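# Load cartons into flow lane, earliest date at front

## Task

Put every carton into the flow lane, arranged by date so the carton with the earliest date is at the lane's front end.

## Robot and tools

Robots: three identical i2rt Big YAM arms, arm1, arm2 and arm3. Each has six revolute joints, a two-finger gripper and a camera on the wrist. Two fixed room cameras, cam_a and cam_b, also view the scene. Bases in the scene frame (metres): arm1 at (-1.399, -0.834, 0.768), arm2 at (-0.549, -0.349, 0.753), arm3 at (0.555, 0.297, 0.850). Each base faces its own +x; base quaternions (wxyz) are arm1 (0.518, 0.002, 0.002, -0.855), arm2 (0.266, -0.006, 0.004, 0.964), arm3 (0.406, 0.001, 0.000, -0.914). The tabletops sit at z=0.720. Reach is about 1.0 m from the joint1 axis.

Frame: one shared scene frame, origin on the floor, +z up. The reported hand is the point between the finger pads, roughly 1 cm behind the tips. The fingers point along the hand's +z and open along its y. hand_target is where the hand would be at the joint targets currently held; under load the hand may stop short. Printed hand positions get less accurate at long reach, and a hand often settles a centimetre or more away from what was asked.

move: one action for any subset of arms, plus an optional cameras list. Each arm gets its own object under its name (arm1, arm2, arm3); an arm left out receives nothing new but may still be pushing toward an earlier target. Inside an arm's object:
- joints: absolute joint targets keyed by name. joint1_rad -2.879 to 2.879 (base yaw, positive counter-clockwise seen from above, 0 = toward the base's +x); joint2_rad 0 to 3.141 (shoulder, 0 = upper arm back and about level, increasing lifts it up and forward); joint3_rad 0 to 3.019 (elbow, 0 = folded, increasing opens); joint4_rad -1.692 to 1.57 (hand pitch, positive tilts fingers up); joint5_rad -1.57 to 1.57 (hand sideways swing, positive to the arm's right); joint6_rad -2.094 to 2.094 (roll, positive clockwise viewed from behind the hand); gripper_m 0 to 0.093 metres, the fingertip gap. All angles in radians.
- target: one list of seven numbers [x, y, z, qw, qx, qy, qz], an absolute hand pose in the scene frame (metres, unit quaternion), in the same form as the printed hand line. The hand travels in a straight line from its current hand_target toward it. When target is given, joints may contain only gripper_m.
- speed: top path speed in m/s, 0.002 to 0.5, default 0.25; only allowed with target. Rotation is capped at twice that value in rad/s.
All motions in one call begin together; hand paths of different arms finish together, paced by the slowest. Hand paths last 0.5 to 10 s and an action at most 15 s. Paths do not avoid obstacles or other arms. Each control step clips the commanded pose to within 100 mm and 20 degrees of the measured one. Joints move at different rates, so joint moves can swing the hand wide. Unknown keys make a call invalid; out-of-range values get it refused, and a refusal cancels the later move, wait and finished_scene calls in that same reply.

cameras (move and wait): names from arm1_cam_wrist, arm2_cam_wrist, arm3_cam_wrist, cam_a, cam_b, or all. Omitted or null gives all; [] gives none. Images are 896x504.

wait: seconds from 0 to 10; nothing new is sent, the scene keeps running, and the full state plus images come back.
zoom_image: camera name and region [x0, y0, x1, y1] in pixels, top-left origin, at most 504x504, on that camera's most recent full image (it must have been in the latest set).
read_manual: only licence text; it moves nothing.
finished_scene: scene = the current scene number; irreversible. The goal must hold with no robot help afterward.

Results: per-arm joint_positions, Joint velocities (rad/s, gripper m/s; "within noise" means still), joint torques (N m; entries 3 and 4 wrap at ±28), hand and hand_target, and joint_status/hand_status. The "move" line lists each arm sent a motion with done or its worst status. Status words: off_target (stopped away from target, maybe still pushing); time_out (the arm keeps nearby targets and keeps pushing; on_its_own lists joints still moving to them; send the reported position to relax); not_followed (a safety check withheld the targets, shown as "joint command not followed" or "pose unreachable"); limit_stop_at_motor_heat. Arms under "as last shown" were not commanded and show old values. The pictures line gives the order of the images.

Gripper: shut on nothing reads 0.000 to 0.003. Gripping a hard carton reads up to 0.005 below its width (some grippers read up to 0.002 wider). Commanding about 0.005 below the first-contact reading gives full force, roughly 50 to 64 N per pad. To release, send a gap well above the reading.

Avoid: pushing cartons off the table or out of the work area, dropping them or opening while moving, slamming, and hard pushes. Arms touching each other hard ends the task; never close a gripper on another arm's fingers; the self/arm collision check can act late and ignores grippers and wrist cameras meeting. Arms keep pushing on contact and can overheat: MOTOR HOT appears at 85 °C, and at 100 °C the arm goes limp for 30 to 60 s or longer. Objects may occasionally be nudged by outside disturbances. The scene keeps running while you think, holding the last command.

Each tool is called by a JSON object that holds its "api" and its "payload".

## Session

{"api": "move", "payload": {}}

Scene clock: 0.00 s.
Joint torques (N m): no reading
Heat: arm1: hottest joint1_rad 36 °C; arm2: hottest joint3_rad 40 °C; arm3: hottest joint2_rad 35 °C.
Joint velocities: within noise
arm1.joint_positions: joint1_rad=-0.673 joint2_rad=+0.309 joint3_rad=+1.652 joint4_rad=-1.445 joint5_rad=+0.074 joint6_rad=+0.649 gripper_m=+0.09396
arm1.joint_status: not commanded
arm1.hand: x=-1.4166 y=-0.8303 z=+1.4250 quat_wxyz=(-0.314, -0.735, +0.110, +0.590) (m; scene frame)
arm1.hand_target: x=-1.4143 y=-0.8293 z=+1.4309 quat_wxyz=(-0.317, -0.730, +0.109, +0.595) (m; scene frame)
arm1.hand_status: not commanded
arm2.joint_positions: joint1_rad=+0.476 joint2_rad=+0.332 joint3_rad=+1.575 joint4_rad=-1.257 joint5_rad=-0.072 joint6_rad=+0.112 gripper_m=+0.09396
arm2.joint_status: not commanded
arm2.hand: x=-0.6104 y=-0.3497 z=+1.4288 quat_wxyz=(+0.047, +0.714, -0.041, -0.697) (m; scene frame)
arm2.hand_target: x=-0.6039 y=-0.3501 z=+1.4336 quat_wxyz=(+0.046, +0.708, -0.040, -0.704) (m; scene frame)
arm2.hand_status: not commanded
arm3.joint_positions: joint1_rad=-0.550 joint2_rad=+0.600 joint3_rad=+1.480 joint4_rad=-1.361 joint5_rad=+0.227 joint6_rad=+0.219 gripper_m=+0.09396
arm3.joint_status: not commanded
arm3.hand: x=+0.3456 y=+0.2770 z=+1.4325 quat_wxyz=(-0.035, -0.852, +0.030, +0.522) (m; scene frame)
arm3.hand_target: x=+0.3492 y=+0.2781 z=+1.4412 quat_wxyz=(-0.038, -0.846, +0.031, +0.530) (m; scene frame)
arm3.hand_status: not commanded
pictures: arm1_cam_wrist, arm2_cam_wrist, arm3_cam_wrist, cam_a, cam_b
camera_calibration:
arm1_cam_wrist: T_world_to_cam=[[-0.233768, 0.772482, -0.590444, 1.15493], [0.800646, -0.191608, -0.567673, 1.7818], [-0.551651, -0.60544, -0.573693, -0.343166], [0, 0, 0, 1]] pos_world=[-1.34591, -0.758522, 1.49653]
arm2_cam_wrist: T_world_to_cam=[[0.00677818, 0.992873, -0.118983, 0.519388], [0.585577, -0.100392, -0.804376, 1.47966], [-0.810588, -0.0642217, -0.582084, 0.437273], [0, 0, 0, 1]] pos_world=[-0.515525, -0.339059, 1.50653]
arm3_cam_wrist: T_world_to_cam=[[0.0199287, 0.99421, -0.105595, -0.130142], [0.894939, -0.0648257, -0.441454, 0.342875], [-0.445743, -0.0857034, -0.891049, 1.57725], [0, 0, 0, 1]] pos_world=[0.398788, 0.286791, 1.54302]

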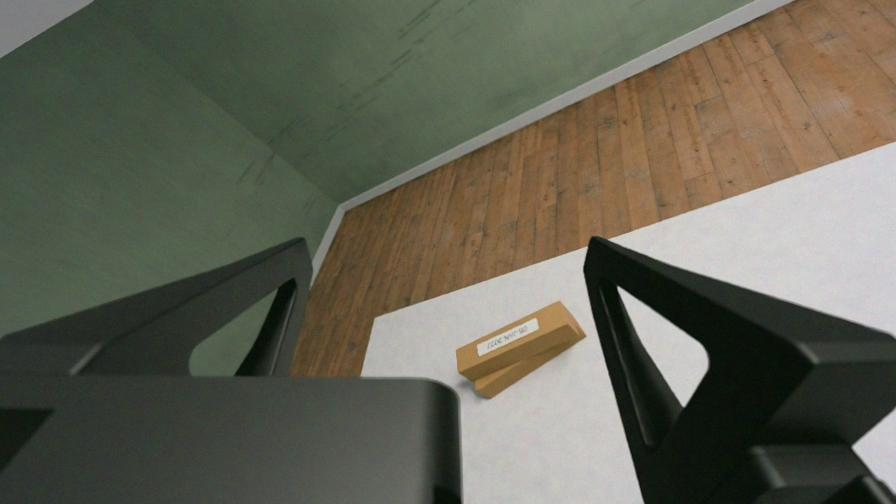

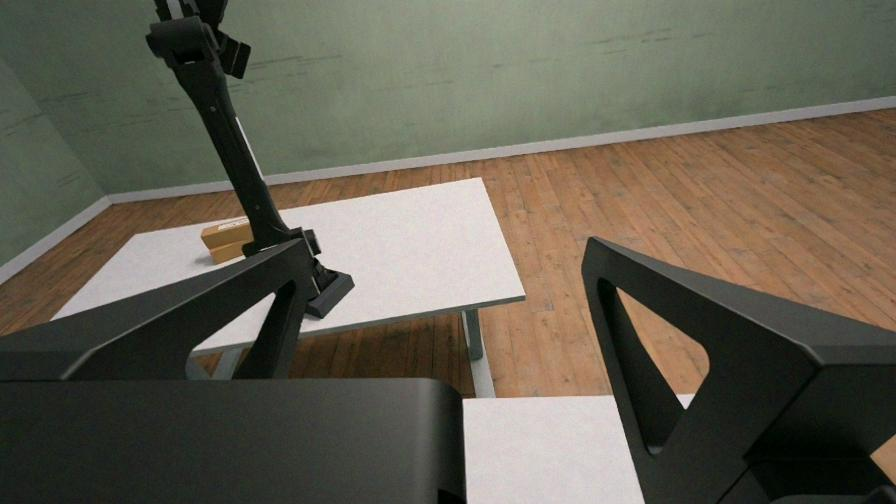

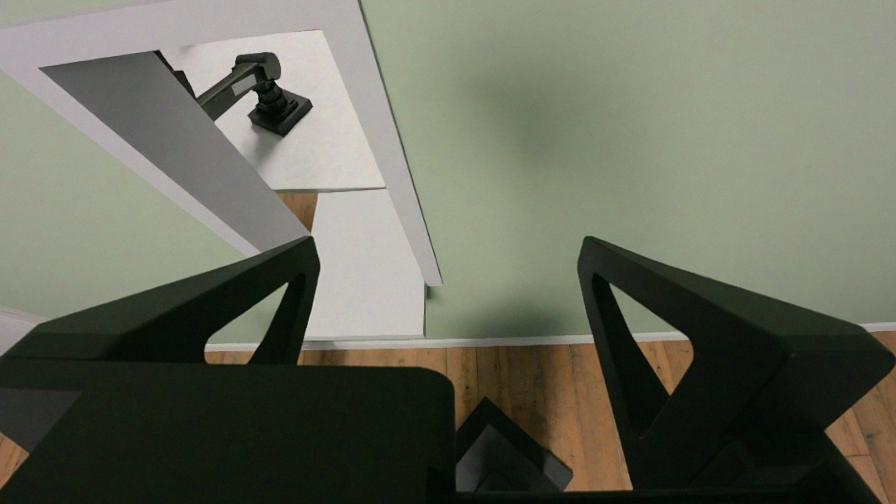

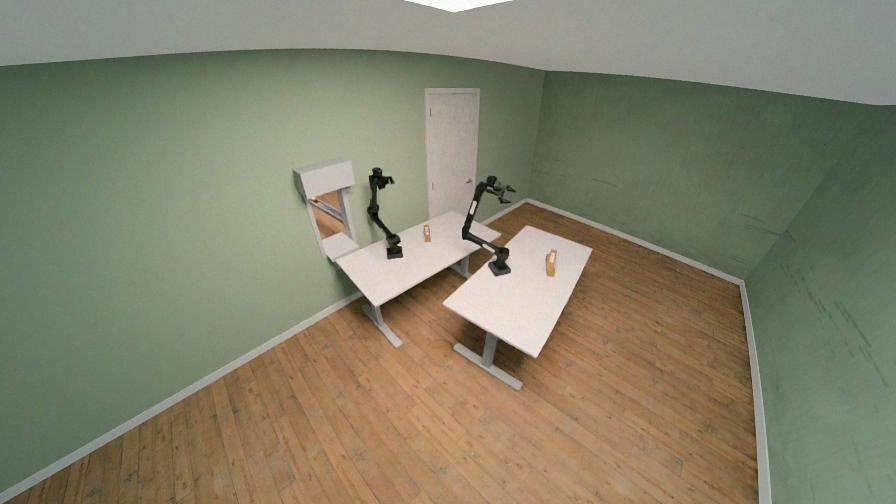

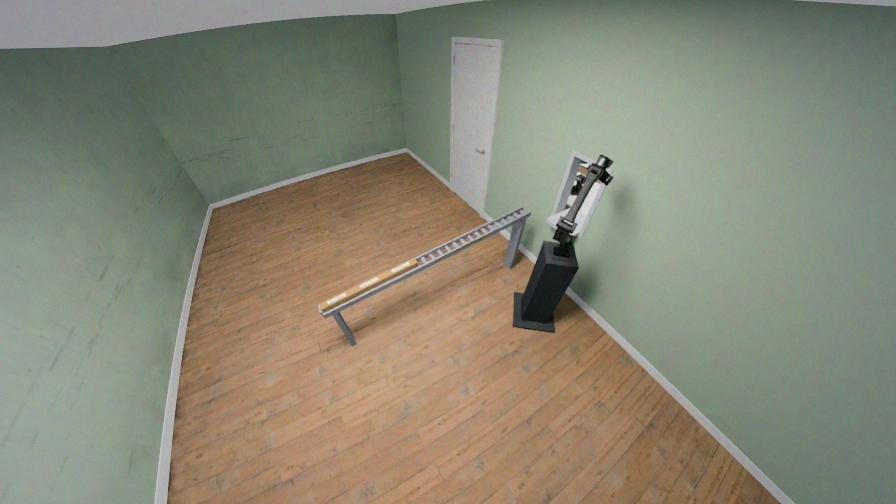

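{"api": "zoom_image", "payload": {"camera": "arm1_cam_wrist", "region": [440, 290, 600, 410]}}

{"api": "move", "payload": {"arm1": {"joints": {"joint1_rad": -0.18, "joint2_rad": 1.145, "joint3_rad": 1.192, "joint4_rad": -1.007, "joint5_rad": 0, "joint6_rad": 0, "gripper_m": 0.09}}, "arm2": {"joints": {"joint1_rad": 2.06, "joint2_rad": 1.145, "joint3_rad": 1.192, "joint4_rad": -1.007, "joint5_rad": 0, "joint6_rad": 0, "gripper_m": 0.09}}, "arm3": {"target": [0.26, 0.0, 0.98, 0, 0.70711, 0.70711, 0], "speed": 0.25}}}

Scaled by 3.150 from the camera's 896x504 image, which has a finer 1280x720 frame.

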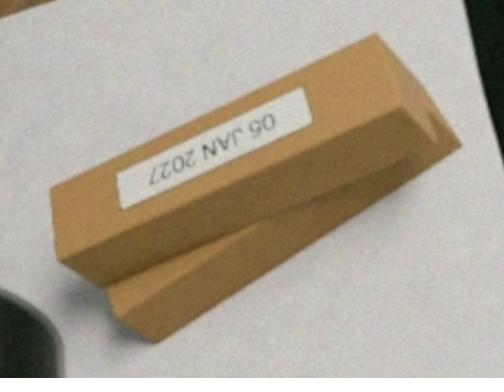

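Scene clock: 32.20 s.
Joint torques (N m): arm1=[1.67 -9.7 12.41 1.61 0.06 -0.06] | arm2=[0.44 -7 11.18 1.89 0.01 -0.12] | arm3=[0.97 -13.98 13.94 0.36 0 -0.04]
Heat: arm1: hottest joint1_rad 36 °C; arm2: hottest joint3_rad 41 °C; arm3: hottest joint3_rad 38 °C.
move: arm1 done; arm2 done; arm3 off_target
Joint velocities: within noise
arm1.joint_positions: joint1_rad=-0.192 joint2_rad=+1.149 joint3_rad=+1.157 joint4_rad=-1.025 joint5_rad=+0.001 joint6_rad=+0.009 gripper_m=+0.09010
arm1.joint_status: all done
arm1.hand: x=-1.6741 y=-1.1789 z=+1.0628 quat_wxyz=(-0.117, -0.869, -0.414, +0.244) (m; scene frame)
arm1.hand_target: x=-1.6759 y=-1.1904 z=+1.0850 quat_wxyz=(-0.130, -0.857, -0.419, +0.268) (m; scene frame)
arm1.hand_status: not commanded
arm2.joint_positions: joint1_rad=+2.053 joint2_rad=+1.145 joint3_rad=+1.190 joint4_rad=-1.016 joint5_rad=-0.001 joint6_rad=+0.010 gripper_m=+0.09007
arm2.joint_status: all done
arm2.hand: x=-0.5774 y=-0.7923 z=+1.0755 quat_wxyz=(+0.211, +0.697, +0.650, -0.214) (m; scene frame)
arm2.hand_target: x=-0.5747 y=-0.7946 z=+1.0781 quat_wxyz=(+0.214, +0.691, +0.655, -0.219) (m; scene frame)
arm2.hand_status: not commanded
arm3.joint_positions: joint1_rad=-0.053 joint2_rad=+1.478 joint3_rad=+1.087 joint4_rad=-1.205 joint5_rad=+0.000 joint6_rad=-0.769 gripper_m=+0.09397
arm3.joint_status: not commanded
arm3.hand: x=+0.2694 y=+0.0146 z=+0.9721 quat_wxyz=(+0.000, -0.714, -0.700, -0.013) (m; scene frame)
arm3.hand_target: x=+0.2604 y=+0.0003 z=+0.9803 quat_wxyz=(+0.000, -0.707, -0.707, +0.000) (m; scene frame)
arm3.hand_status: off_target (0.019 m and 1.8 deg from the pose sent, 0.538 m and 109.0 deg at the start)
pictures: arm1_cam_wrist, arm2_cam_wrist, arm3_cam_wrist, cam_a, cam_b
camera_calibration:
arm1_cam_wrist: T_world_to_cam=[[-0.786649, 0.617033, -0.0213198, -0.563592], [0.609866, 0.781964, 0.128826, 1.80368], [0.096161, 0.0883384, -0.991438, 1.4424], [0, 0, 0, 1]] pos_world=[-1.68206, -1.19008, 1.18567]
arm2_cam_wrist: T_world_to_cam=[[-0.997678, 0.0680285, -0.00318191, -0.52069], [0.0680569, 0.997632, -0.00989116, 0.848392], [0.0025015, -0.0100847, -0.999946, 1.19186], [0, 0, 0, 1]] pos_world=[-0.580202, -0.798943, 1.19853]
arm3_cam_wrist: T_world_to_cam=[[-0.999182, 0.034471, -0.0211222, 0.29009], [0.0144241, 0.792052, 0.610283, -0.606853], [0.037767, 0.609479, -0.791902, 0.873798], [0, 0, 0, 1]] pos_world=[0.265606, -0.0619018, 1.06844]

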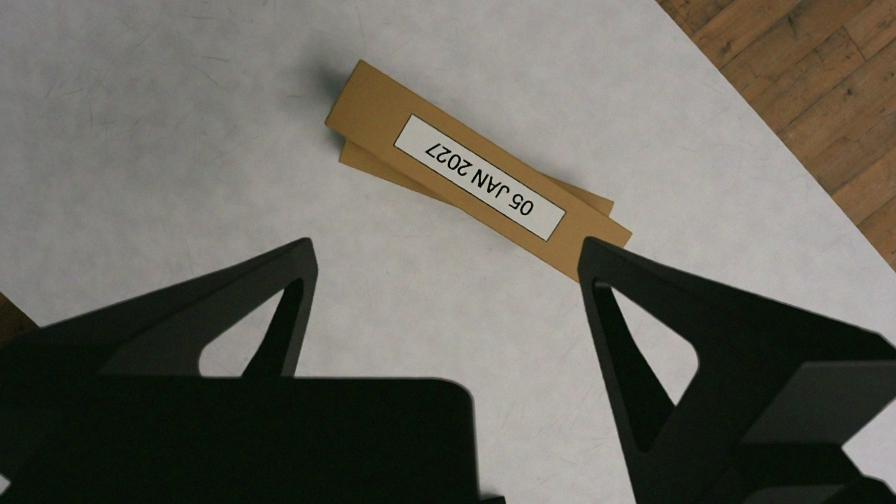

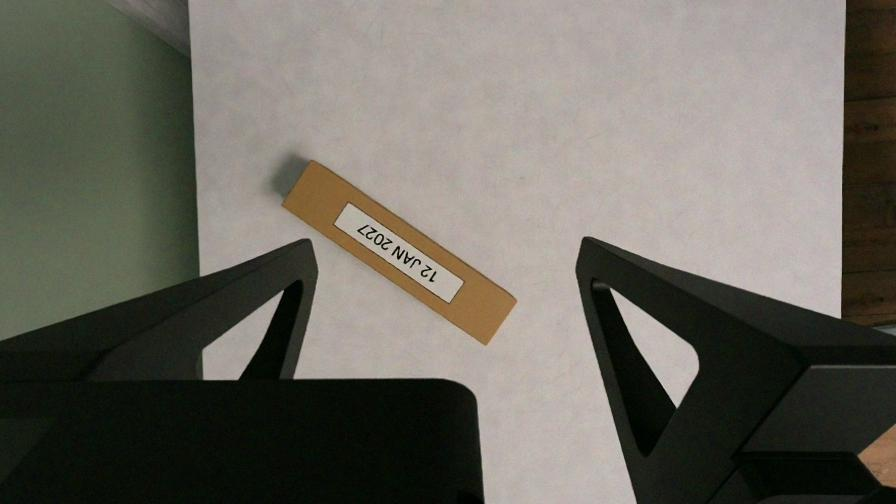

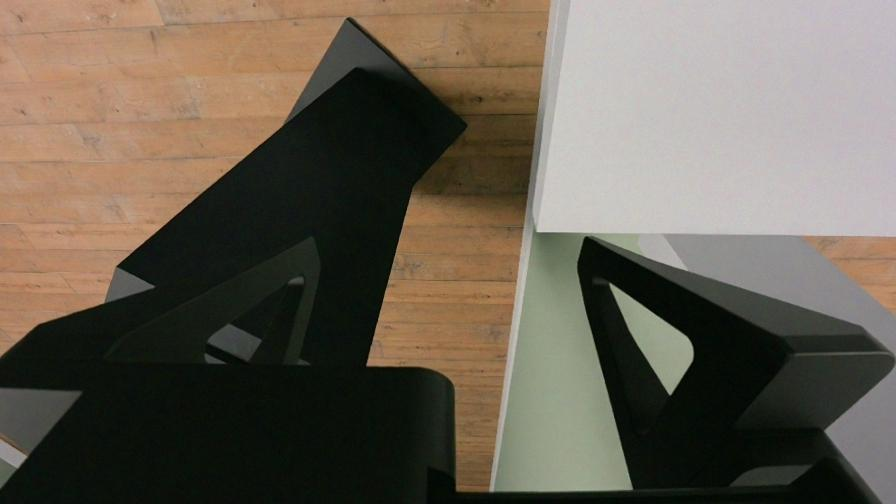

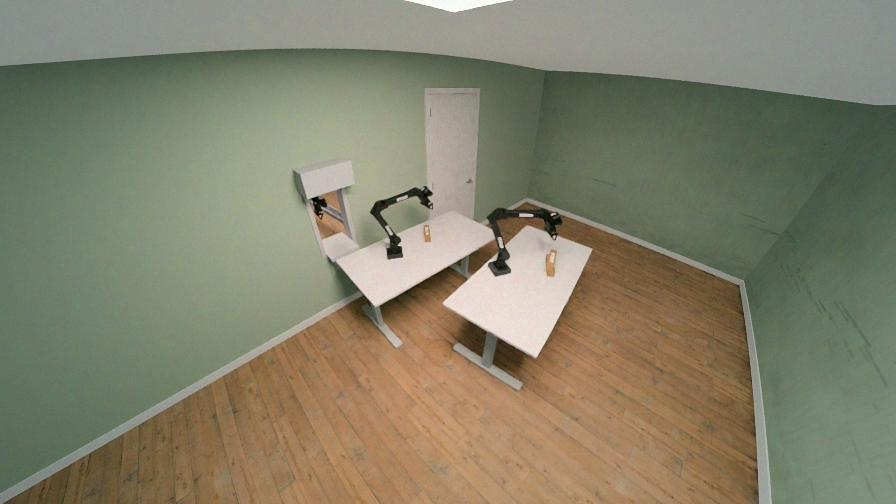

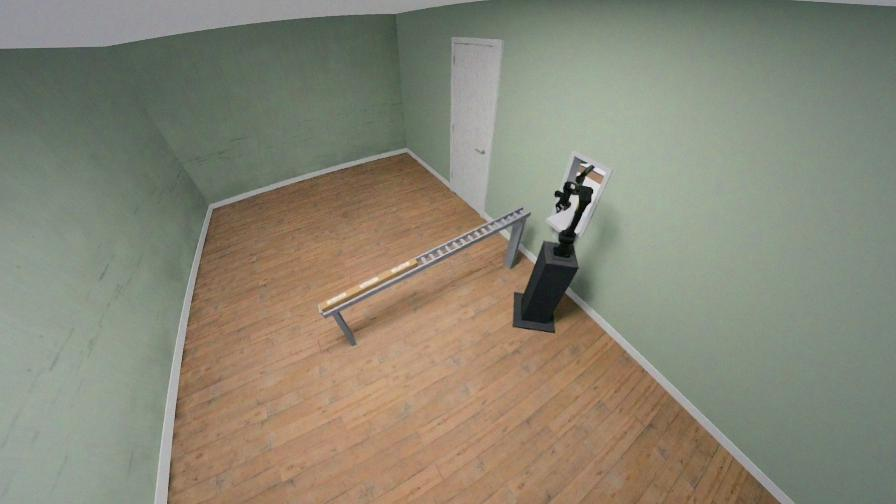

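{"api": "move", "payload": {"arm1": {"target": [-1.714, -1.201, 0.915, 0, 0.5721, 0.8202, 0], "speed": 0.25}, "arm2": {"target": [-0.522, -0.812, 0.84, 0, 0.3256, 0.9455, 0], "speed": 0.25}, "cameras": ["arm1_cam_wrist", "arm2_cam_wrist"]}}

Scene clock: 51.20 s.
Joint torques (N m): arm1=[0.32 -15.38 12.16 -0.21 0.05 -0.12] | arm2=[0.56 -11.99 11.15 -0.16 -0.02 -0.13] | arm3=[0.91 -14.33 13.91 0.38 0.01 -0.03]
Heat: arm1: hottest joint3_rad 39 °C; arm2: hottest joint3_rad 45 °C; arm3: hottest joint3_rad 41 °C.
move: arm1 off_target; arm2 off_target
Joint velocities: within noise
arm1.joint_positions: joint1_rad=-0.226 joint2_rad=+1.633 joint3_rad=+1.296 joint4_rad=-1.268 joint5_rad=-0.003 joint6_rad=-1.053 gripper_m=+0.09010
arm1.joint_status: not commanded
arm1.hand: x=-1.7011 y=-1.1884 z=+0.8975 quat_wxyz=(-0.002, -0.575, -0.818, -0.020) (m; scene frame)
arm1.hand_target: x=-1.7134 y=-1.2002 z=+0.9150 quat_wxyz=(+0.000, -0.572, -0.820, +0.000) (m; scene frame)
arm1.hand_status: off_target (0.025 m and 2.3 deg from the pose sent, 0.155 m and 66.4 deg at the start)
arm2.joint_positions: joint1_rad=+2.165 joint2_rad=+1.658 joint3_rad=+1.170 joint4_rad=-1.102 joint5_rad=+0.007 joint6_rad=-0.833 gripper_m=+0.09007
arm2.joint_status: not commanded
arm2.hand: x=-0.5262 y=-0.8027 z=+0.8356 quat_wxyz=(+0.000, +0.335, +0.942, +0.003) (m; scene frame)
arm2.hand_target: x=-0.5219 y=-0.8118 z=+0.8400 quat_wxyz=(+0.000, +0.326, +0.946, +0.000) (m; scene frame)
arm2.hand_status: off_target (0.011 m and 1.2 deg from the pose sent, 0.243 m and 65.3 deg at the start)
arm3: as last shown
arm3.joint_positions: joint1_rad=-0.053 joint2_rad=+1.478 joint3_rad=+1.087 joint4_rad=-1.205 joint5_rad=+0.000 joint6_rad=-0.770 gripper_m=+0.09397
arm3.hand: x=+0.2694 y=+0.0146 z=+0.9721 quat_wxyz=(+0.000, -0.713, -0.701, -0.013) (m; scene frame)
pictures: arm1_cam_wrist, arm2_cam_wrist
camera_calibration:
arm1_cam_wrist: T_world_to_cam=[[-0.93781, -0.342036, -0.0593645, -1.9452], [-0.298703, 0.707913, 0.640029, -0.243444], [-0.176888, 0.617957, -0.766054, 1.24455], [0, 0, 0, 1]] pos_world=[-1.6768, -1.26207, 0.993727]
arm2_cam_wrist: T_world_to_cam=[[-0.627846, -0.778309, 0.00665659, -0.962598], [-0.638228, 0.519703, 0.567955, -0.385238], [-0.445504, 0.35234, -0.823032, 0.85909], [0, 0, 0, 1]] pos_world=[-0.467505, -0.851682, 0.932264]

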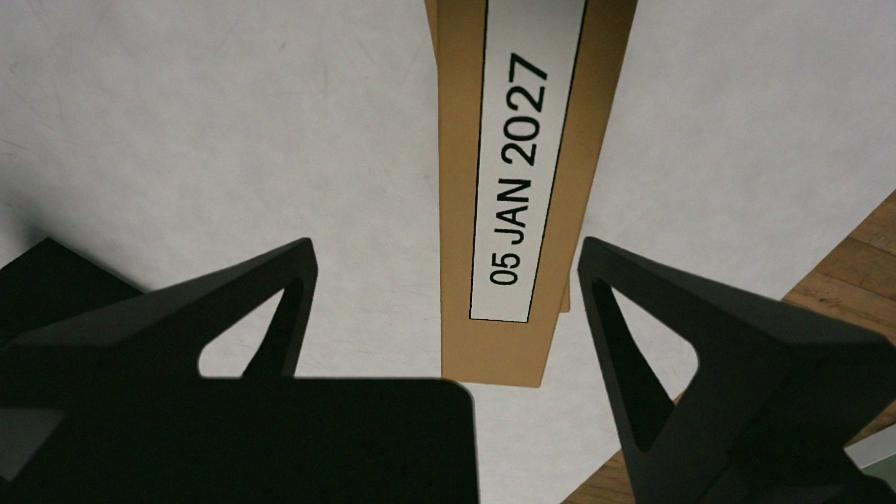

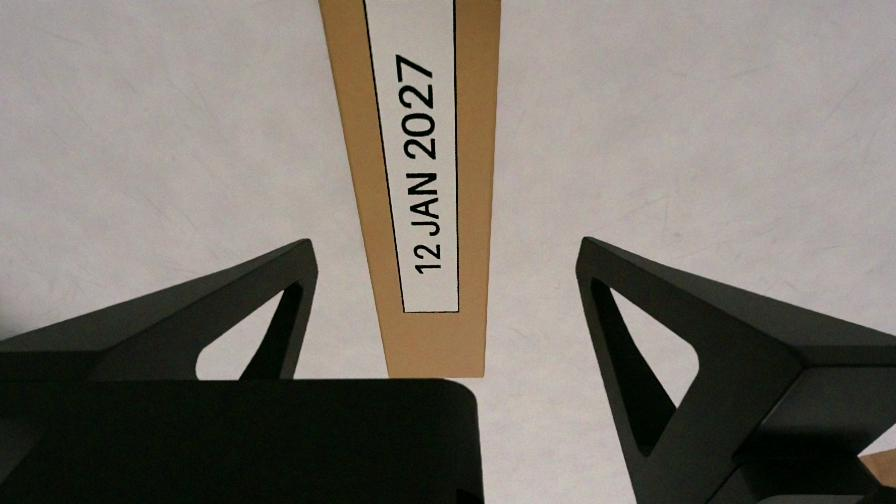

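{"api": "move", "payload": {"arm1": {"target": [-1.740, -1.211, 0.905, 0, 0.5721, 0.8202, 0], "speed": 0.15}, "arm2": {"target": [-0.517, -0.798, 0.80, 0, 0.3256, 0.9455, 0], "speed": 0.15}, "cameras": ["arm1_cam_wrist", "arm2_cam_wrist"]}}

Scene clock: 75.80 s.
Joint torques (N m): arm1=[-0.56 -16.38 12.12 -0.06 0.04 -0.08] | arm2=[0.67 -11.63 7.38 0.76 -0.03 -0.01] | arm3=[0.85 -14.27 13.87 0.43 0.01 -0.04]
Heat: arm1: hottest joint3_rad 42 °C; arm2: hottest joint3_rad 48 °C; arm3: hottest joint3_rad 43 °C.
move: arm1 off_target; arm2 off_target
Joint velocities: within noise
arm1.joint_positions: joint1_rad=-0.240 joint2_rad=+1.699 joint3_rad=+1.358 joint4_rad=-1.269 joint5_rad=-0.003 joint6_rad=-1.080 gripper_m=+0.09010
arm1.joint_status: not commanded
arm1.hand: x=-1.7210 y=-1.2011 z=+0.8887 quat_wxyz=(-0.003, -0.570, -0.822, -0.022) (m; scene frame)
arm1.hand_target: x=-1.7393 y=-1.2101 z=+0.9052 quat_wxyz=(+0.000, -0.572, -0.820, +0.000) (m; scene frame)
arm1.hand_status: off_target (0.027 m and 2.6 deg from the pose sent, 0.046 m and 2.3 deg at the start)
arm2.joint_positions: joint1_rad=+2.175 joint2_rad=+1.676 joint3_rad=+1.121 joint4_rad=-1.009 joint5_rad=+0.007 joint6_rad=-0.833 gripper_m=+0.09007
arm2.joint_status: not commanded
arm2.hand: x=-0.5212 y=-0.8033 z=+0.8116 quat_wxyz=(+0.005, +0.330, +0.944, -0.009) (m; scene frame)
arm2.hand_target: x=-0.5172 y=-0.7977 z=+0.8002 quat_wxyz=(+0.000, +0.326, +0.945, +0.000) (m; scene frame)
arm2.hand_status: off_target (0.013 m and 1.3 deg from the pose sent, 0.037 m and 1.2 deg at the start)
arm3: as last shown
pictures: arm1_cam_wrist, arm2_cam_wrist
camera_calibration:
arm1_cam_wrist: T_world_to_cam=[[-0.933316, -0.353169, -0.0647502, -1.96958], [-0.310097, 0.701933, 0.641194, -0.262593], [-0.181, 0.618515, -0.764642, 1.23455], [0, 0, 0, 1]] pos_world=[-1.69621, -1.27486, 0.984834]
arm2_cam_wrist: T_world_to_cam=[[-0.619681, -0.784412, 0.0263269, -0.976417], [-0.644568, 0.527771, 0.553163, -0.352923], [-0.447802, 0.325815, -0.832657, 0.827034], [0, 0, 0, 1]] pos_world=[-0.462203, -0.849111, 0.909566]

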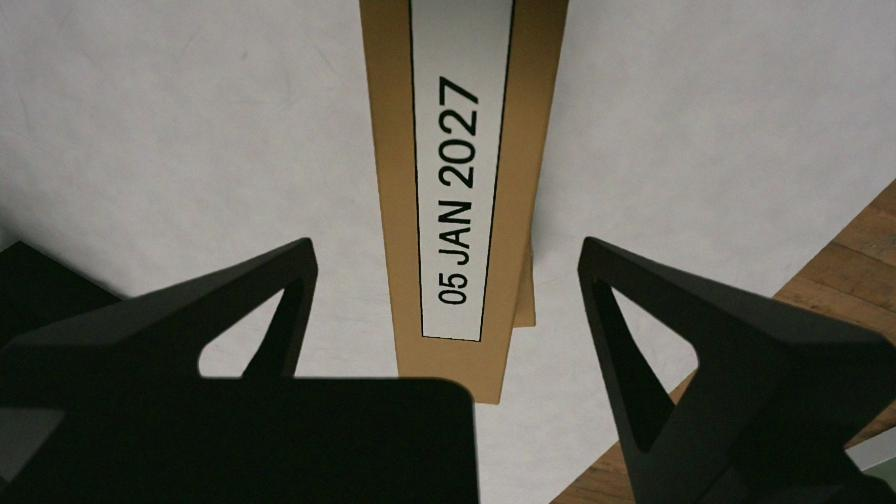

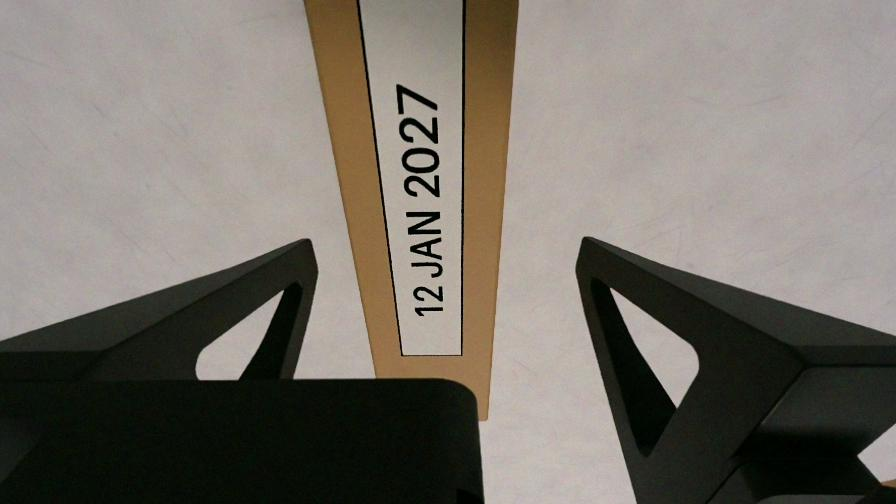

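{"api": "move", "payload": {"arm1": {"target": [-1.737, -1.192, 0.850, 0, 0.5721, 0.8202, 0], "speed": 0.1}, "arm2": {"target": [-0.509, -0.795, 0.752, 0, 0.3256, 0.9455, 0], "speed": 0.1}, "cameras": ["arm1_cam_wrist", "arm2_cam_wrist"]}}

Scene clock: 96.43 s.
Joint torques (N m): arm1=[-0.73 -16.21 7.95 0.51 0.02 -0.06] | arm2=[0.67 -11.81 6.71 0.77 -0.03 0.08] | arm3=[0.91 -14.27 13.89 0.42 0.01 -0.03]
Heat: arm1: hottest joint3_rad 44 °C; arm2: hottest joint3_rad 46 °C; arm3: hottest joint3_rad 45 °C.
move: arm1 done; arm2 off_target
Joint velocities: within noise
arm1.joint_positions: joint1_rad=-0.260 joint2_rad=+1.718 joint3_rad=+1.275 joint4_rad=-1.134 joint5_rad=-0.003 joint6_rad=-1.101 gripper_m=+0.09010
arm1.joint_status: not commanded
arm1.hand: x=-1.7280 y=-1.1944 z=+0.8503 quat_wxyz=(-0.001, -0.569, -0.822, -0.006) (m; scene frame)
arm1.hand_target: x=-1.7369 y=-1.1919 z=+0.8500 quat_wxyz=(+0.000, -0.572, -0.820, +0.000) (m; scene frame)
arm1.hand_status: done (0.009 m and 0.8 deg from the pose sent, 0.043 m and 2.6 deg at the start)
arm2.joint_positions: joint1_rad=+2.192 joint2_rad=+1.747 joint3_rad=+1.067 joint4_rad=-0.881 joint5_rad=+0.007 joint6_rad=-0.826 gripper_m=+0.09007
arm2.joint_status: not commanded
arm2.hand: x=-0.5131 y=-0.8019 z=+0.7639 quat_wxyz=(+0.005, +0.325, +0.946, -0.009) (m; scene frame)
arm2.hand_target: x=-0.5092 y=-0.7949 z=+0.7523 quat_wxyz=(+0.000, +0.326, +0.945, +0.000) (m; scene frame)
arm2.hand_status: off_target (0.014 m and 1.2 deg from the pose sent, 0.061 m and 1.3 deg at the start)
arm3: as last shown
pictures: arm1_cam_wrist, arm2_cam_wrist
camera_calibration:
arm1_cam_wrist: T_world_to_cam=[[-0.933817, -0.355911, -0.0362451, -2.00464], [-0.297738, 0.716999, 0.630289, -0.19627], [-0.198339, 0.599366, -0.775514, 1.15607], [0, 0, 0, 1]] pos_world=[-1.70111, -1.26566, 0.947594]
arm2_cam_wrist: T_world_to_cam=[[-0.611305, -0.790913, 0.0275998, -0.970919], [-0.650171, 0.521796, 0.552274, -0.329041], [-0.451202, 0.319664, -0.833206, 0.784258], [0, 0, 0, 1]] pos_world=[-0.453602, -0.84692, 0.861966]

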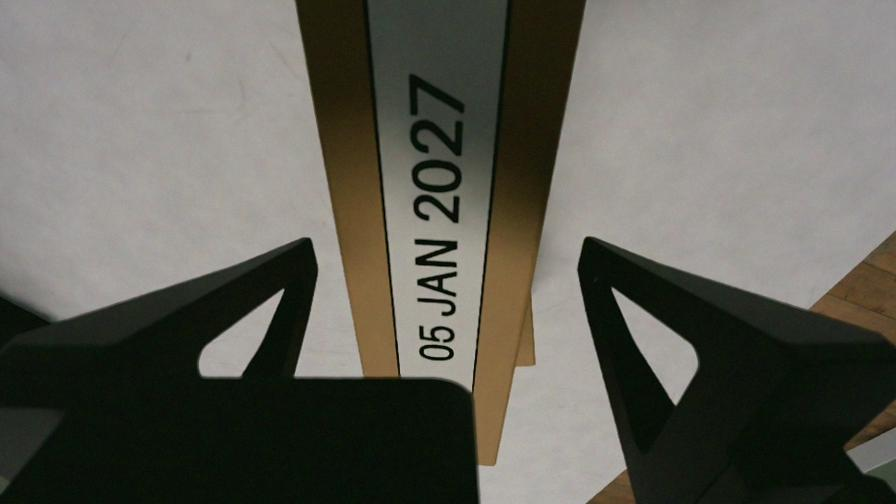

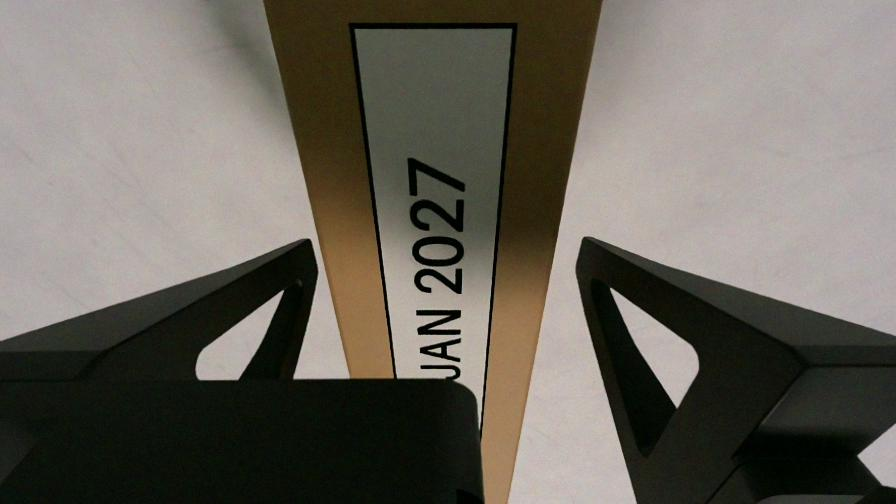

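{"api": "move", "payload": {"arm1": {"target": [-1.741, -1.182, 0.836, 0, 0.5721, 0.8202, 0], "speed": 0.08}, "arm2": {"joints": {"gripper_m": 0.052}}, "cameras": ["arm1_cam_wrist"]}}

{"api": "move", "payload": {"arm1": {"joints": {"gripper_m": 0.052}}, "arm2": {"target": [-0.509, -0.780, 0.915, 0, 0.3256, 0.9455, 0], "speed": 0.15}, "cameras": ["arm1_cam_wrist", "arm2_cam_wrist"]}}

Scene clock: 103.60 s.
Joint torques (N m): arm1=[-0.67 -15.79 7.64 0.4 0 -0.01] | arm2=[0.62 -11.81 6.76 0.76 0.02 0.09] | arm3=[0.85 -14.33 13.9 0.36 0 -0.04]
Heat: arm1: hottest joint3_rad 43 °C; arm2: hottest joint3_rad 46 °C; arm3: hottest joint3_rad 45 °C.
move: arm1 done; arm2 off_target
Joint velocities: within noise
arm1.joint_positions: joint1_rad=-0.281 joint2_rad=+1.718 joint3_rad=+1.244 joint4_rad=-1.095 joint5_rad=-0.003 joint6_rad=-1.121 gripper_m=+0.09010
arm1.joint_status: not commanded
arm1.hand: x=-1.7334 y=-1.1852 z=+0.8398 quat_wxyz=(-0.001, -0.569, -0.822, -0.002) (m; scene frame)
arm1.hand_target: x=-1.7409 y=-1.1820 z=+0.8360 quat_wxyz=(+0.000, -0.572, -0.820, +0.000) (m; scene frame)
arm1.hand_status: done (0.009 m and 0.4 deg from the pose sent, 0.023 m and 0.8 deg at the start)
arm2.joint_positions: joint1_rad=+2.194 joint2_rad=+1.747 joint3_rad=+1.066 joint4_rad=-0.881 joint5_rad=+0.006 joint6_rad=-0.826 gripper_m=+0.06055
arm2.joint_status: gripper_m off_target (ended at +0.06058, target +0.05200)
arm2.hand: x=-0.5122 y=-0.8015 z=+0.7637 quat_wxyz=(+0.005, +0.325, +0.946, -0.009) (m; scene frame)
arm2.hand_target: x=-0.5091 y=-0.7948 z=+0.7523 quat_wxyz=(+0.000, +0.325, +0.946, +0.000) (m; scene frame)
arm2.hand_status: not commanded
arm3: as last shown
pictures: arm1_cam_wrist
camera_calibration:
arm1_cam_wrist: T_world_to_cam=[[-0.934411, -0.355039, -0.0287034, -2.01308], [-0.293312, 0.721221, 0.627541, -0.182891], [-0.2021, 0.5948, -0.778054, 1.13153], [0, 0, 0, 1]] pos_world=[-1.70601, -1.25586, 0.937384]

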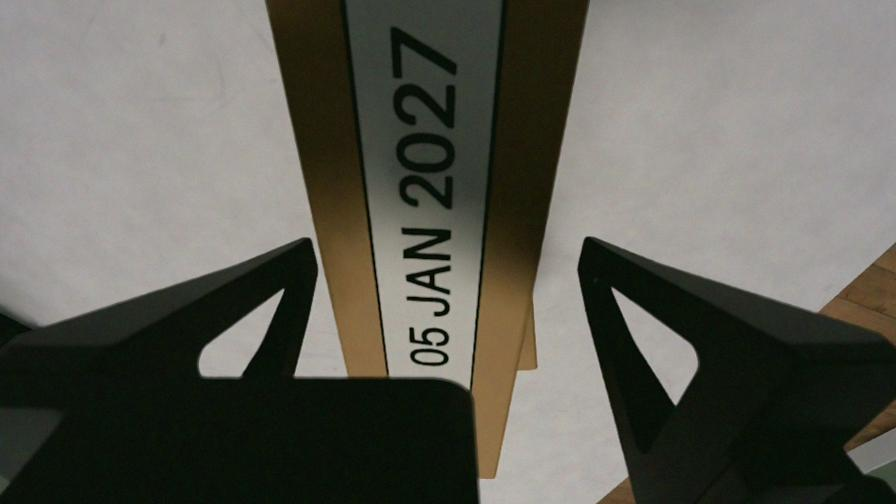

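Scene clock: 105.57 s.
Joint torques (N m): arm1=[-0.62 -15.74 7.8 0.49 0.05 -0.04] | arm2=[0.73 -12.1 14.61 -0.36 -0.08 0.09] | arm3=[0.91 -14.15 13.86 0.38 0 -0.02]
Heat: arm1: hottest joint3_rad 43 °C; arm2: hottest joint3_rad 46 °C; arm3: hottest joint3_rad 45 °C.
move: arm1 off_target; arm2 off_target
Joint velocities: within noise
arm1.joint_positions: joint1_rad=-0.281 joint2_rad=+1.718 joint3_rad=+1.242 joint4_rad=-1.095 joint5_rad=-0.004 joint6_rad=-1.123 gripper_m=+0.05983
arm1.joint_status: gripper_m off_target (ended at +0.05986, target +0.05200)
arm1.hand: x=-1.7326 y=-1.1847 z=+0.8389 quat_wxyz=(-0.001, -0.569, -0.823, -0.003) (m; scene frame)
arm1.hand_target: x=-1.7408 y=-1.1819 z=+0.8359 quat_wxyz=(+0.000, -0.572, -0.820, +0.000) (m; scene frame)
arm1.hand_status: not commanded
arm2.joint_positions: joint1_rad=+2.198 joint2_rad=+1.524 joint3_rad=+1.156 joint4_rad=-1.281 joint5_rad=+0.007 joint6_rad=-0.820 gripper_m=+0.06055
arm2.joint_status: not commanded
arm2.hand: x=-0.5157 y=-0.7553 z=+0.8874 quat_wxyz=(-0.013, +0.325, +0.945, +0.031) (m; scene frame)
arm2.hand_target: x=-0.5092 y=-0.7781 z=+0.9154 quat_wxyz=(+0.001, +0.326, +0.946, +0.000) (m; scene frame)
arm2.hand_status: off_target (0.038 m and 3.8 deg from the pose sent, 0.153 m and 1.2 deg at the start)
arm3: as last shown
pictures: arm1_cam_wrist, arm2_cam_wrist
camera_calibration:
arm1_cam_wrist: T_world_to_cam=[[-0.933558, -0.357094, -0.0308712, -2.01138], [-0.296243, 0.720245, 0.627286, -0.188468], [-0.201765, 0.594753, -0.778177, 1.1313], [0, 0, 0, 1]] pos_world=[-1.70531, -1.25535, 0.936486]
arm2_cam_wrist: T_world_to_cam=[[-0.611071, -0.79073, -0.0365749, -0.881841], [-0.645684, 0.471186, 0.600897, -0.502305], [-0.457914, 0.390806, -0.798489, 0.890537], [0, 0, 0, 1]] pos_world=[-0.455408, -0.808647, 0.980664]

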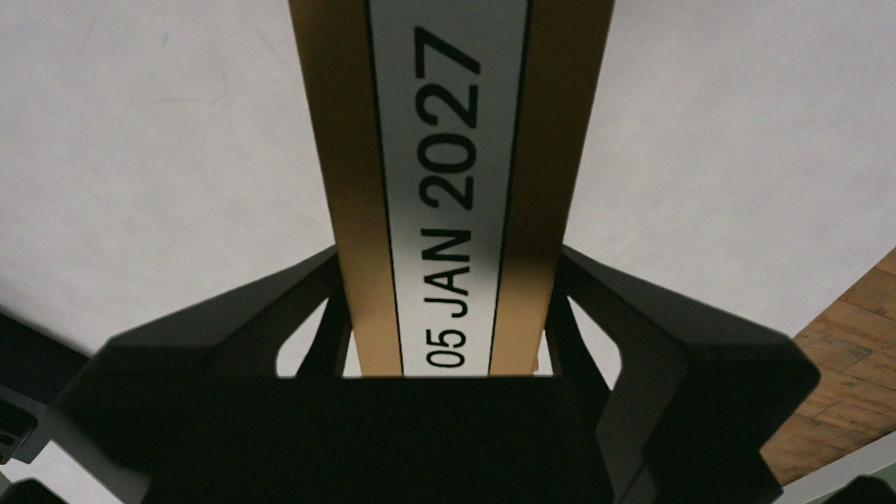

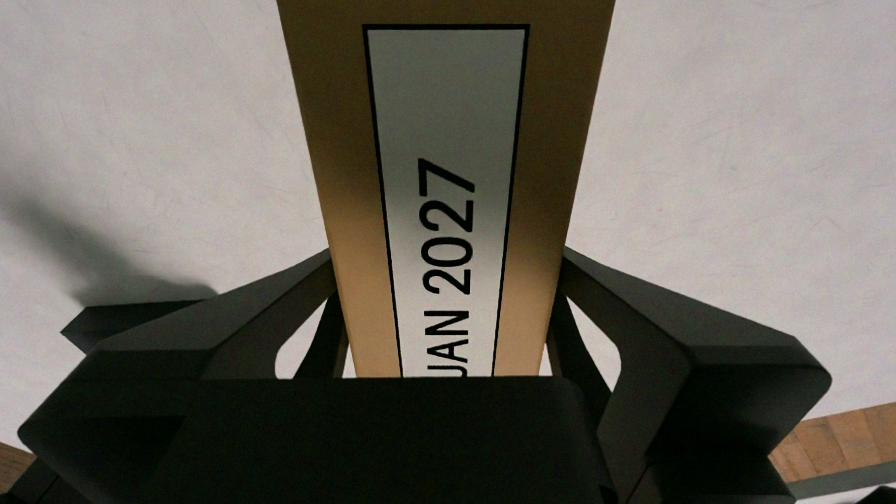

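{"api": "move", "payload": {"arm1": {"target": [-1.733, -1.185, 0.99, 0, 0.5721, 0.8202, 0], "speed": 0.2}, "arm2": {"joints": {"joint1_rad": -1.818, "joint2_rad": 1.63, "joint3_rad": 1.66, "joint4_rad": -1.62, "joint5_rad": 0, "joint6_rad": -0.786}}, "cameras": ["arm1_cam_wrist", "cam_a", "arm2_cam_wrist"]}}

Scene clock: 119.30 s.
Joint torques (N m): arm1=[0.56 -17.14 14.16 -0.49 -0.09 0.11] | arm2=[0.21 -16.26 13.65 -0.38 -0.14 0.06] | arm3=[0.85 -14.27 13.87 0.43 0.01 -0.04]
Heat: arm1: hottest joint3_rad 42 °C; arm2: hottest joint3_rad 49 °C; arm3: hottest joint3_rad 45 °C.
move: arm1 off_target; arm2 done
Joint velocities: within noise
arm1.joint_positions: joint1_rad=-0.281 joint2_rad=+1.614 joint3_rad=+1.426 joint4_rad=-1.456 joint5_rad=-0.001 joint6_rad=-1.122 gripper_m=+0.05983
arm1.joint_status: not commanded
arm1.hand: x=-1.7190 y=-1.1700 z=+0.9548 quat_wxyz=(-0.005, -0.568, -0.822, -0.039) (m; scene frame)
arm1.hand_target: x=-1.7314 y=-1.1832 z=+0.9900 quat_wxyz=(+0.000, -0.572, -0.820, +0.000) (m; scene frame)
arm1.hand_status: off_target (0.041 m and 4.5 deg from the pose sent, 0.151 m and 0.6 deg at the start)
arm2.joint_positions: joint1_rad=-1.824 joint2_rad=+1.653 joint3_rad=+1.610 joint4_rad=-1.609 joint5_rad=+0.001 joint6_rad=-0.794 gripper_m=+0.06061
arm2.joint_status: all done
arm2.hand: x=-0.2070 y=-0.0081 z=+0.9934 quat_wxyz=(+0.041, +0.707, -0.706, +0.008) (m; scene frame)
arm2.hand_target: x=-0.2046 y=-0.0009 z=+1.0224 quat_wxyz=(+0.010, +0.707, -0.707, +0.007) (m; scene frame)
arm2.hand_status: not commanded
arm3: as last shown
pictures: arm1_cam_wrist, arm2_cam_wrist, cam_a
camera_calibration:
arm1_cam_wrist: T_world_to_cam=[[-0.930845, -0.352996, -0.0944585, -1.91966], [-0.326089, 0.685777, 0.650674, -0.381695], [-0.164907, 0.636478, -0.75346, 1.30404], [0, 0, 0, 1]] pos_world=[-1.69632, -1.24587, 1.04957]
arm2_cam_wrist: T_world_to_cam=[[0.999378, 0.00447238, -0.0349815, 0.23971], [0.0252281, -0.783777, 0.62053, -0.609621], [-0.0246424, -0.621026, -0.783402, 0.890992], [0, 0, 0, 1]] pos_world=[-0.202225, 0.0744504, 1.08468]

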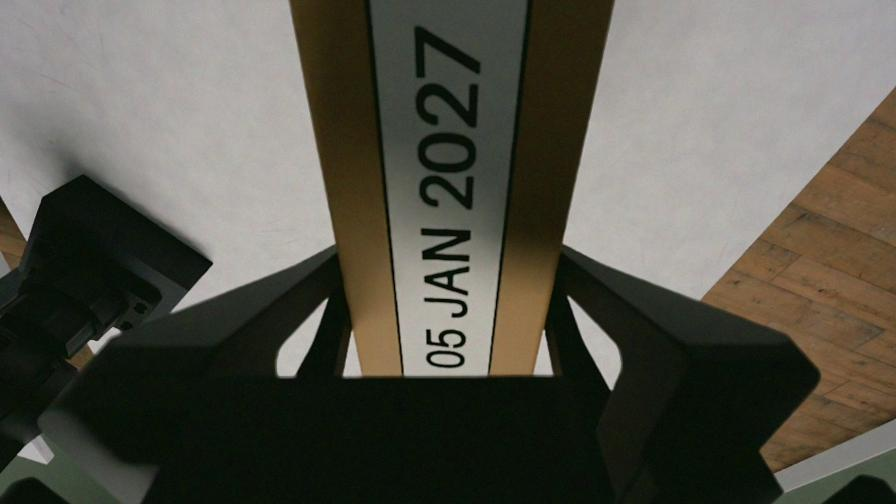

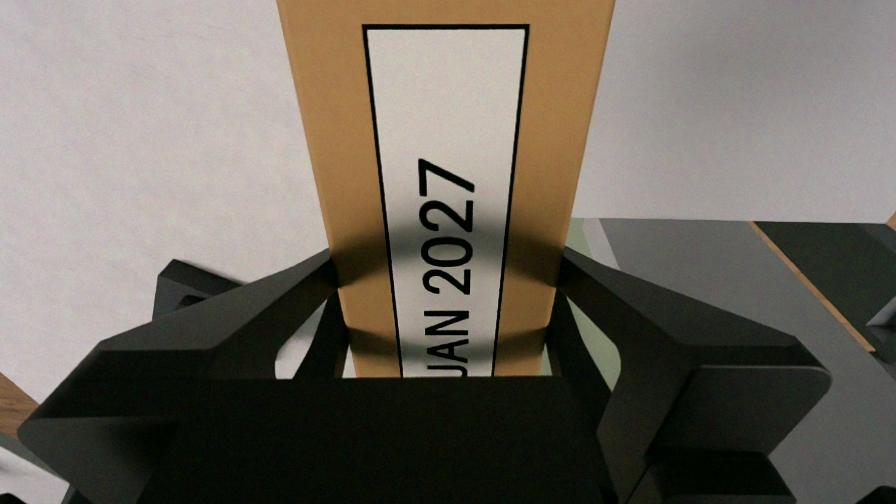

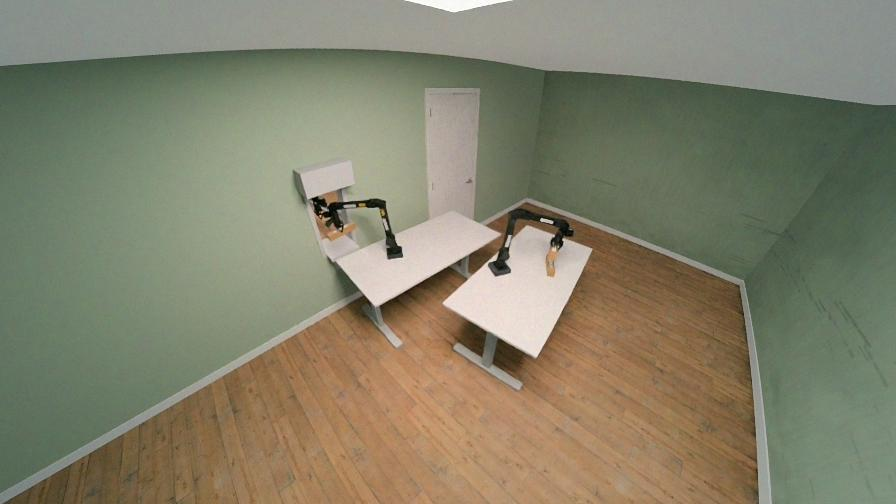

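{"api": "move", "payload": {"arm1": {"joints": {"joint1_rad": 2.40, "joint2_rad": 1.41, "joint3_rad": 1.498, "joint4_rad": -1.57, "joint5_rad": 0, "joint6_rad": -0.40}}, "arm2": {"target": [-0.110, 0.0115, 0.955, 0, 0.70711, -0.70711, 0], "speed": 0.2}, "cameras": ["arm1_cam_wrist", "cam_a", "arm3_cam_wrist"]}}

{"api": "zoom_image", "payload": {"camera": "cam_a", "region": [500, 220, 620, 290]}}

Scene clock: 129.93 s.
Joint torques (N m): arm1=[0.67 -16.79 13.03 -0.21 0.01 0.11] | arm2=[-0.26 -17.67 15.77 0.17 -0.17 -0.13] | arm3=[0.97 -14.27 13.93 0.4 0.01 -0.03]
Heat: arm1: hottest joint3_rad 43 °C; arm2: hottest joint3_rad 52 °C; arm3: hottest joint3_rad 46 °C.
move: arm1 done; arm2 off_target
Joint velocities: within noise
arm1.joint_positions: joint1_rad=+2.395 joint2_rad=+1.451 joint3_rad=+1.443 joint4_rad=-1.560 joint5_rad=+0.001 joint6_rad=-0.407 gripper_m=+0.05985
arm1.joint_status: all done
arm1.hand: x=-0.9972 y=-0.6927 z=+1.0351 quat_wxyz=(-0.004, +0.366, -0.931, -0.001) (m; scene frame)
arm1.hand_target: x=-0.9943 y=-0.6892 z=+1.0732 quat_wxyz=(-0.047, +0.365, -0.930, -0.001) (m; scene frame)
arm1.hand_status: not commanded
arm2.joint_positions: joint1_rad=-1.922 joint2_rad=+1.837 joint3_rad=+1.669 joint4_rad=-1.491 joint5_rad=-0.013 joint6_rad=-0.881 gripper_m=+0.06061
arm2.joint_status: not commanded
arm2.hand: x=-0.1300 y=-0.0049 z=+0.9222 quat_wxyz=(+0.044, +0.702, -0.710, -0.003) (m; scene frame)
arm2.hand_target: x=-0.1122 y=+0.0098 z=+0.9554 quat_wxyz=(+0.000, +0.707, -0.707, +0.000) (m; scene frame)
arm2.hand_status: off_target (0.042 m and 5.1 deg from the pose sent, 0.106 m and 4.8 deg at the start)
arm3: as last shown
pictures: arm1_cam_wrist, arm3_cam_wrist, cam_a
camera_calibration:
arm1_cam_wrist: T_world_to_cam=[[0.684389, -0.728693, -0.024865, 0.206802], [-0.560842, -0.547923, 0.620675, -1.58355], [-0.465905, -0.410838, -0.783674, 0.18549], [0, 0, 0, 1]] pos_world=[-0.943231, -0.64076, 1.13337]
arm3_cam_wrist: T_world_to_cam=[[-0.999206, 0.0337517, -0.0211634, 0.290195], [0.0138294, 0.792073, 0.61027, -0.606682], [0.0373607, 0.609493, -0.791911, 0.873913], [0, 0, 0, 1]] pos_world=[0.265705, -0.0619022, 1.06844]

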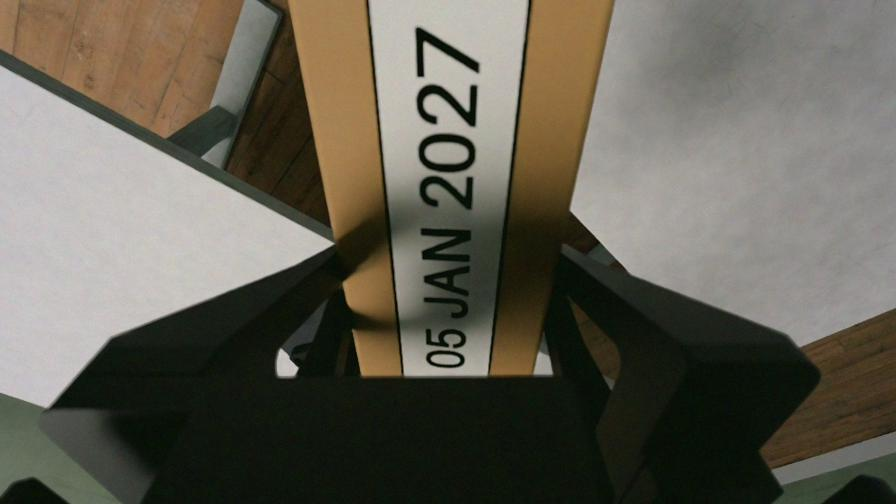

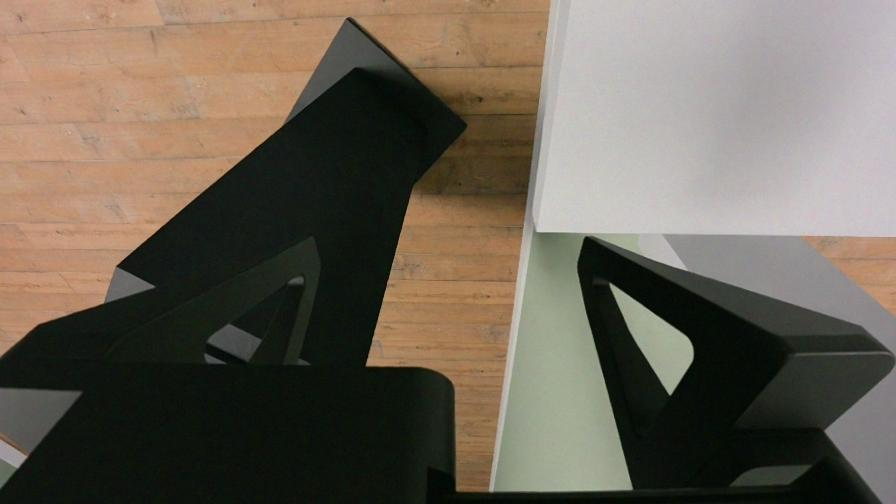

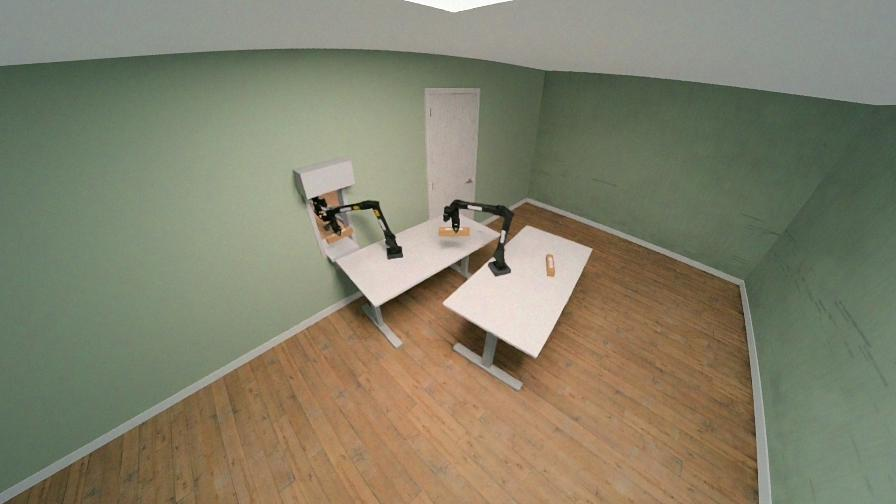

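Scaled by 4.200 from the camera's 896x504 image, which has a finer 1280x720 frame.

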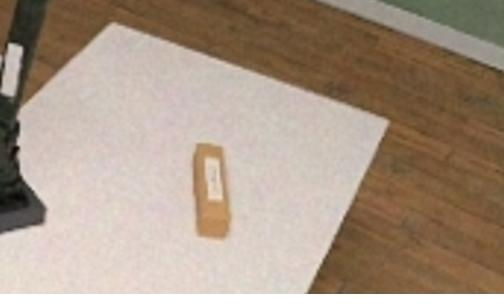

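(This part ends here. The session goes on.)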